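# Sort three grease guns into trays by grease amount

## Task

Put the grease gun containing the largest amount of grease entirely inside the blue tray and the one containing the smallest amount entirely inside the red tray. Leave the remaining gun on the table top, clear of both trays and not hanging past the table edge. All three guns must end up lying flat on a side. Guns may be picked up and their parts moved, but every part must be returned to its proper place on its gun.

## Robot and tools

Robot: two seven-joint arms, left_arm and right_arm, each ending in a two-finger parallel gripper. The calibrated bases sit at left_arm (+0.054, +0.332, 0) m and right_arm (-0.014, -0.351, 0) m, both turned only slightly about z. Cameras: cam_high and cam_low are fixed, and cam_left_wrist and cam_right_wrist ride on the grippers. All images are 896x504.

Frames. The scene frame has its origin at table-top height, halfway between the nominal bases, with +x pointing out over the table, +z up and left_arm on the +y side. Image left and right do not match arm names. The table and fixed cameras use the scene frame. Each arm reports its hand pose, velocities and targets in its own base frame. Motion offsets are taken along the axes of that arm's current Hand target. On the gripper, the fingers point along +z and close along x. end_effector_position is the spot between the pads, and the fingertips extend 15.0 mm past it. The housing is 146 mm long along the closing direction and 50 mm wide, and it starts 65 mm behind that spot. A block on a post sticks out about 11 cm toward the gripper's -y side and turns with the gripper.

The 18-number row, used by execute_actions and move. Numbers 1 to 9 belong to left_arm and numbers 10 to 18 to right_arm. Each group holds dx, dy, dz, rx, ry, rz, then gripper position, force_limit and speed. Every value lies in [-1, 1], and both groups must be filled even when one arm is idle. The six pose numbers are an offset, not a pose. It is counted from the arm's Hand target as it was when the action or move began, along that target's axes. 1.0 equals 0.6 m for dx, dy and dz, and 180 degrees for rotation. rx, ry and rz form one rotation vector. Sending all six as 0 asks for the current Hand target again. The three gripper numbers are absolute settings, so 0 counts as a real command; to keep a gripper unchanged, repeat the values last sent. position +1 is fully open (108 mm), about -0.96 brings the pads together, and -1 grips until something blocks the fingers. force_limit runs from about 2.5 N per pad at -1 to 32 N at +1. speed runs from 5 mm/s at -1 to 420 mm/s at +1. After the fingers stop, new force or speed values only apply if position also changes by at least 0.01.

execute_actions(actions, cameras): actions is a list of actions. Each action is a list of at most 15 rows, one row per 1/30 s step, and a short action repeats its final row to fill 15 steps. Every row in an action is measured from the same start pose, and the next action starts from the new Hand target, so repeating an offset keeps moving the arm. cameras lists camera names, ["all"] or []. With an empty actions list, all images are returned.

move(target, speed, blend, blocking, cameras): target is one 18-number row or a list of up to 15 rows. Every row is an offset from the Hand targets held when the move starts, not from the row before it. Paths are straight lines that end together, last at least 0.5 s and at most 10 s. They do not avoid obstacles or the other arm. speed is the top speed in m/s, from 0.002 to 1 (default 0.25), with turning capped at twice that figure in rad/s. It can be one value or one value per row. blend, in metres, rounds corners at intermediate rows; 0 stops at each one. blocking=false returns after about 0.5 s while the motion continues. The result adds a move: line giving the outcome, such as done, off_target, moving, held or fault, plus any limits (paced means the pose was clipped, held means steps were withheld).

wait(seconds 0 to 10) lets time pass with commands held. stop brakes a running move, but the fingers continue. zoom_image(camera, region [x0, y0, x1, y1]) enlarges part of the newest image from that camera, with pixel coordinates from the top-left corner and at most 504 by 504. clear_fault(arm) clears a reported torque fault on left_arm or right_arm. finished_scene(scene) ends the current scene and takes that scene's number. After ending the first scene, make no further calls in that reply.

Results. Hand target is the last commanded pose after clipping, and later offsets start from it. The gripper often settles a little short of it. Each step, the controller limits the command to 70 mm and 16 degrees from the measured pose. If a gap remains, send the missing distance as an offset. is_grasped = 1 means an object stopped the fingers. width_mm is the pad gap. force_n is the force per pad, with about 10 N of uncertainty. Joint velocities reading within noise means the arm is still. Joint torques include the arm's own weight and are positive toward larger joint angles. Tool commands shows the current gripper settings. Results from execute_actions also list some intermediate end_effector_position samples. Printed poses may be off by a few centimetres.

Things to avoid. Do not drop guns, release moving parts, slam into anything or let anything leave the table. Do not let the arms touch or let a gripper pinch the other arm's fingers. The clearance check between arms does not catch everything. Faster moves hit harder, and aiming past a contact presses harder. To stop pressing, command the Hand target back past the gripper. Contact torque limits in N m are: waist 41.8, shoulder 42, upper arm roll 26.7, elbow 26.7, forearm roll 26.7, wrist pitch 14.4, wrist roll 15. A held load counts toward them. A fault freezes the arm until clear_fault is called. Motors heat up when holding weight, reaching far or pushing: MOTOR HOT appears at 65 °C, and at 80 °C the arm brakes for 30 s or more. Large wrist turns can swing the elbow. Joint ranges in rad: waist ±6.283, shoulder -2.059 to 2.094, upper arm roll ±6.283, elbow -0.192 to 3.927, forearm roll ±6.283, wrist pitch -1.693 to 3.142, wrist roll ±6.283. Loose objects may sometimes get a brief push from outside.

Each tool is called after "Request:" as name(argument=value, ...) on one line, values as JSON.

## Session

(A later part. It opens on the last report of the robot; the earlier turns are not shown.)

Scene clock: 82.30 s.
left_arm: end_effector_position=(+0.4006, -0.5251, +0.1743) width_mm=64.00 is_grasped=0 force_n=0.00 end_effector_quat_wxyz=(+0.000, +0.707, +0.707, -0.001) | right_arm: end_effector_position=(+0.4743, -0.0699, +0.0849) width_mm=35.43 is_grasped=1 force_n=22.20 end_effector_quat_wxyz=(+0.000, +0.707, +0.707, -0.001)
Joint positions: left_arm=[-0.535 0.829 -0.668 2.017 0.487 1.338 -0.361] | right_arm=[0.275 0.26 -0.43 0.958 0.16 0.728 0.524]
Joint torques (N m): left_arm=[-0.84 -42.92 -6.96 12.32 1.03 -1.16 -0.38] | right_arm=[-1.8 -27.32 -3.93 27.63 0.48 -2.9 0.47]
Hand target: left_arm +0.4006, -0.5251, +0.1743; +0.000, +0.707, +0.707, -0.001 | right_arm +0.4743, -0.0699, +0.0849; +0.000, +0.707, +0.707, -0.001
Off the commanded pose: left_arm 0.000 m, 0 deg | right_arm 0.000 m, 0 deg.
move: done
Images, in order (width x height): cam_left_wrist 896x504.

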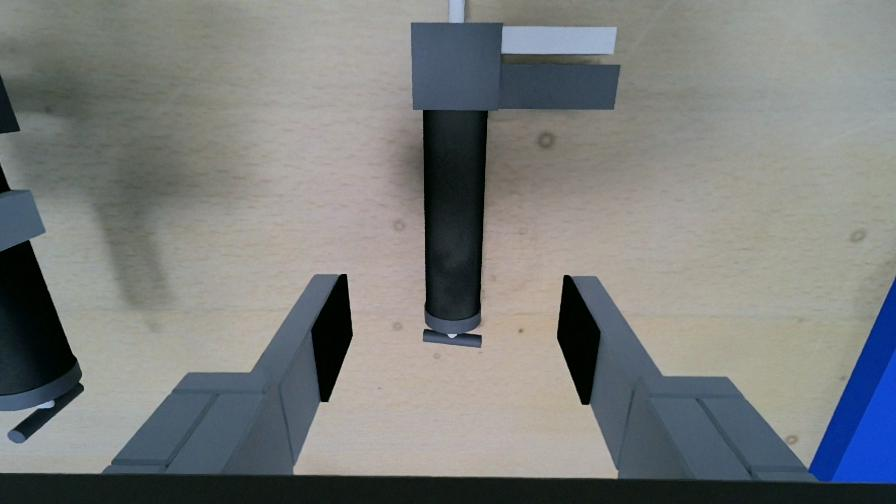

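Request:
move(target=[[0,0,0.2468,0,0,0,0.2,0.3,0.3,0,0,0.0978,0,0,0,-1,0,-0.1],[0,0,0.2468,0,0,0,-1,0,0,0,0,0.0978,0,0,0,0.1,0,0],[0,0,0.08,0,0,0,-1,0,0,0,0,-0.1,0,0,0,0.1,0,0],[0.8385,0.1257,0.11,0,0,0,-1,0,0,0,0,-0.1,0,0,0,0.1,0,0]], speed=[0.25,0.25,0.3,0.4], blend=[0,0,0.03,0], cameras=["cam_left_wrist","cam_high"])

Scene clock: 87.33 s.
left_arm: end_effector_position=(+0.4764, -0.0222, +0.1077) width_mm=35.20 is_grasped=1 force_n=31.46 end_effector_quat_wxyz=(+0.000, +0.708, +0.707, -0.001) | right_arm: end_effector_position=(+0.4744, -0.0698, +0.1449) width_mm=58.49 is_grasped=0 force_n=0.00 end_effector_quat_wxyz=(+0.000, +0.707, +0.707, -0.001)
Joint positions: left_arm=[0.49 0.217 -0.549 0.966 0.158 0.788 0.625] | right_arm=[0.29 0.144 -0.448 1.013 0.079 0.885 0.581]
Joint torques (N m): left_arm=[1.46 -27.9 -2.05 13.62 -0.63 -1.26 0.29] | right_arm=[1.8 -24.9 -2.13 26.71 -0.55 -1.95 0.22]
Hand target: left_arm +0.4764, -0.0222, +0.1077; +0.000, +0.707, +0.707, -0.001 | right_arm +0.4744, -0.0698, +0.1449; +0.000, +0.707, +0.707, -0.001
Off the commanded pose: left_arm 0.000 m, 0 deg | right_arm 0.000 m, 0 deg.
move: done
Images, in order (width x height): cam_high 896x504, cam_left_wrist 896x504.

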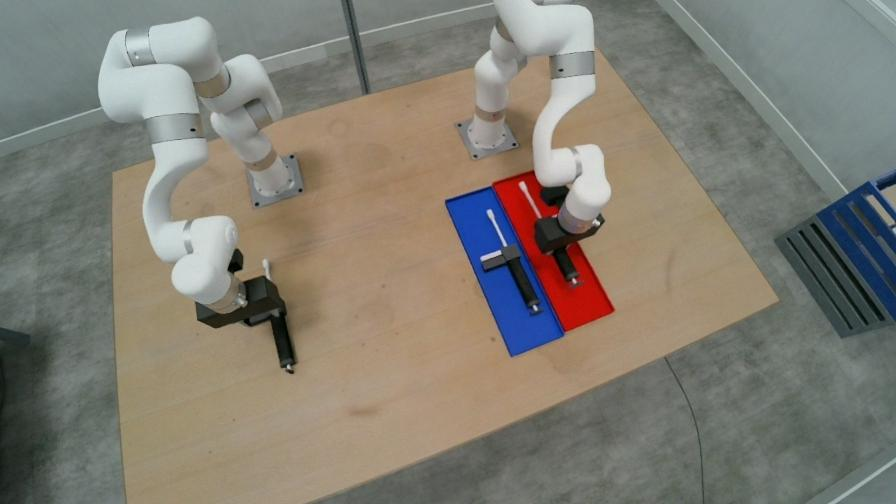

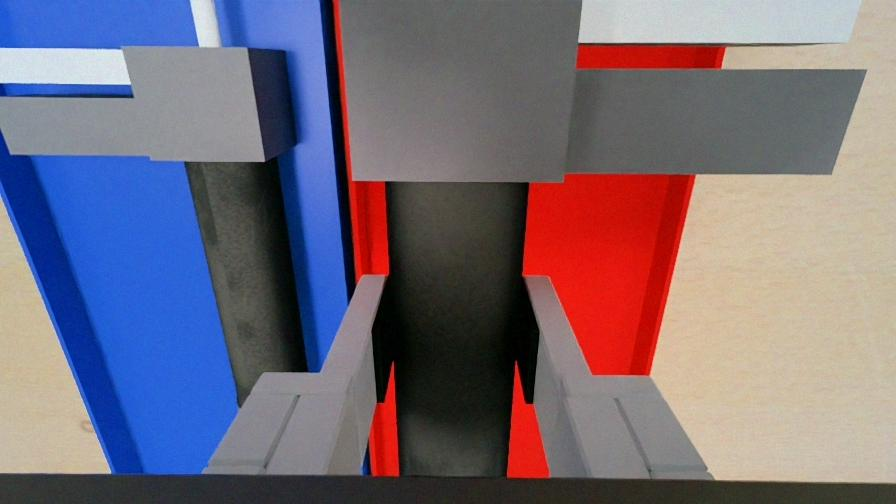

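Request:
move(target=[[-0.004,0,0.1292,0,0,0,-1,0,0,0,0,0,0,0,0,0.1,0,0],[-0.004,0,0.1292,0,0,0,-0.14,0,0,0,0,0,0,0,0,0.1,0,0],[-0.004,0,-0.12,0,0,0,-0.14,0,0,0,0,0,0,0,0,0.1,0,0]], speed=[0.2,0.2,0.35], cameras=["all"])

Request:
zoom_image(camera="cam_high", region=[420, 150, 640, 370])

Scene clock: 90.80 s.
left_arm: end_effector_position=(+0.4765, -0.0245, +0.1797) width_mm=45.29 is_grasped=0 force_n=0.00 end_effector_quat_wxyz=(+0.000, +0.707, +0.707, -0.001) | right_arm: end_effector_position=(+0.4744, -0.0698, +0.1449) width_mm=58.49 is_grasped=0 force_n=0.00 end_effector_quat_wxyz=(+0.000, +0.707, +0.707, -0.001)
Joint positions: left_arm=[0.507 0.089 -0.57 1.052 0.056 0.979 0.693] | right_arm=[0.29 0.144 -0.448 1.013 0.079 0.885 0.581]
Joint torques (N m): left_arm=[1.25 -26.77 -0.57 13.46 -0.69 -1.1 0.28] | right_arm=[1.82 -24.85 -2.05 26.48 -0.18 -2.17 0.07]
Hand target: left_arm +0.4765, -0.0245, +0.1797; +0.000, +0.707, +0.707, -0.001 | right_arm +0.4744, -0.0698, +0.1449; +0.000, +0.707, +0.707, -0.001
Off the commanded pose: left_arm 0.000 m, 0 deg | right_arm 0.000 m, 0 deg.
move: done

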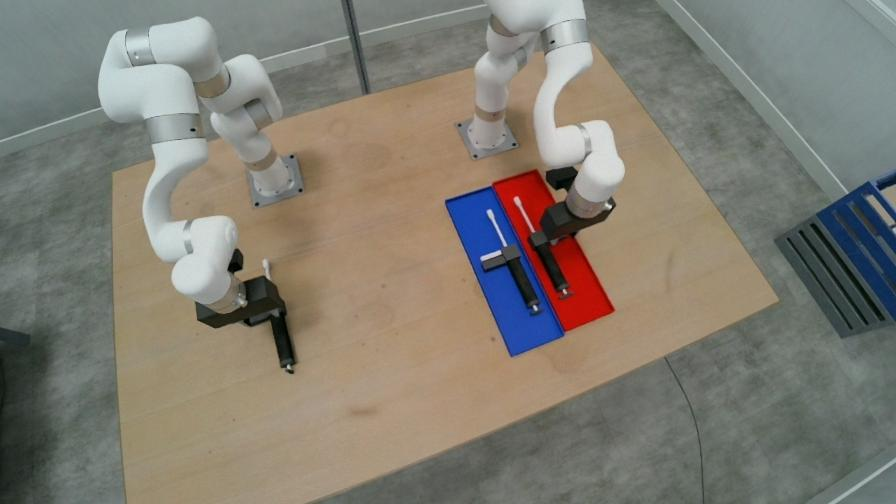

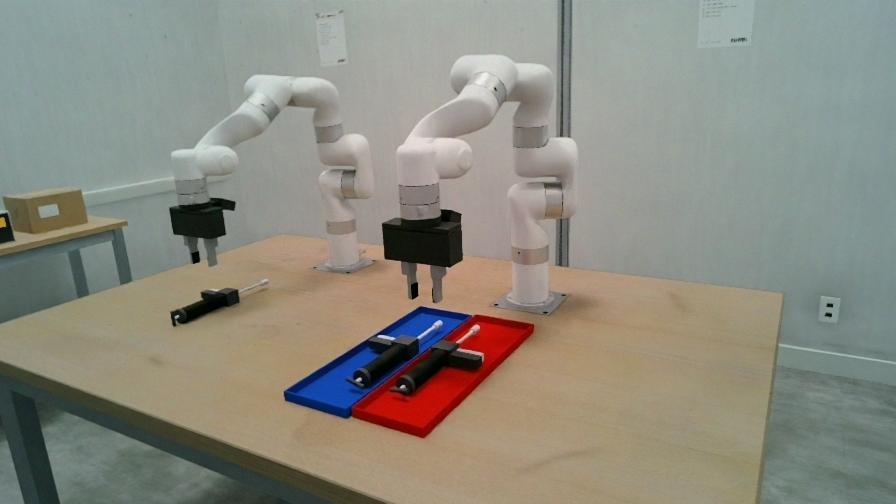

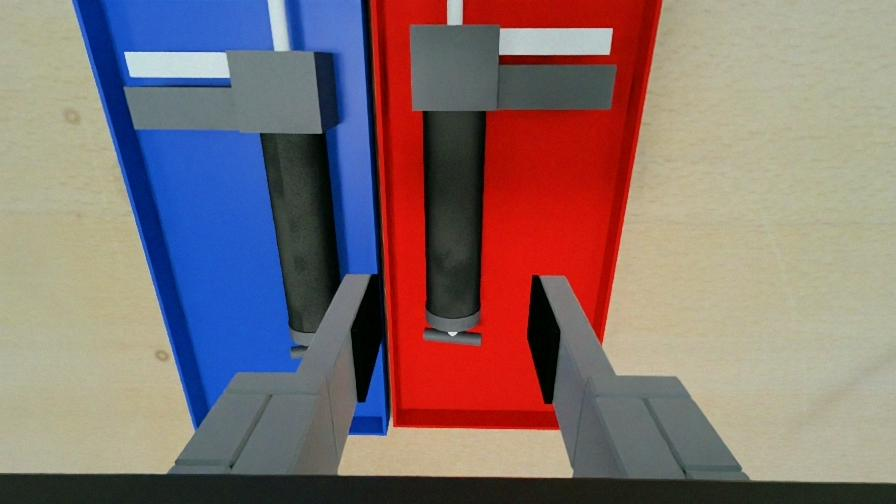

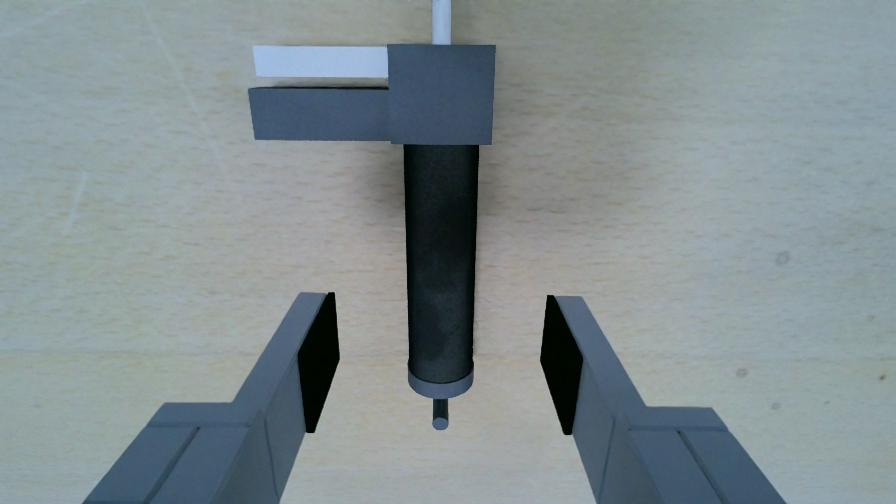

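Scaled by 2.291 from the camera's 896x504 image, which has a finer 1280x720 frame.

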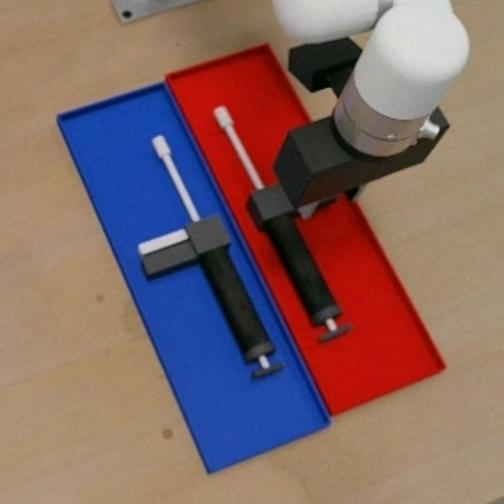

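Request:
finished_scene(scene=2)

The scene is finished: the task was done.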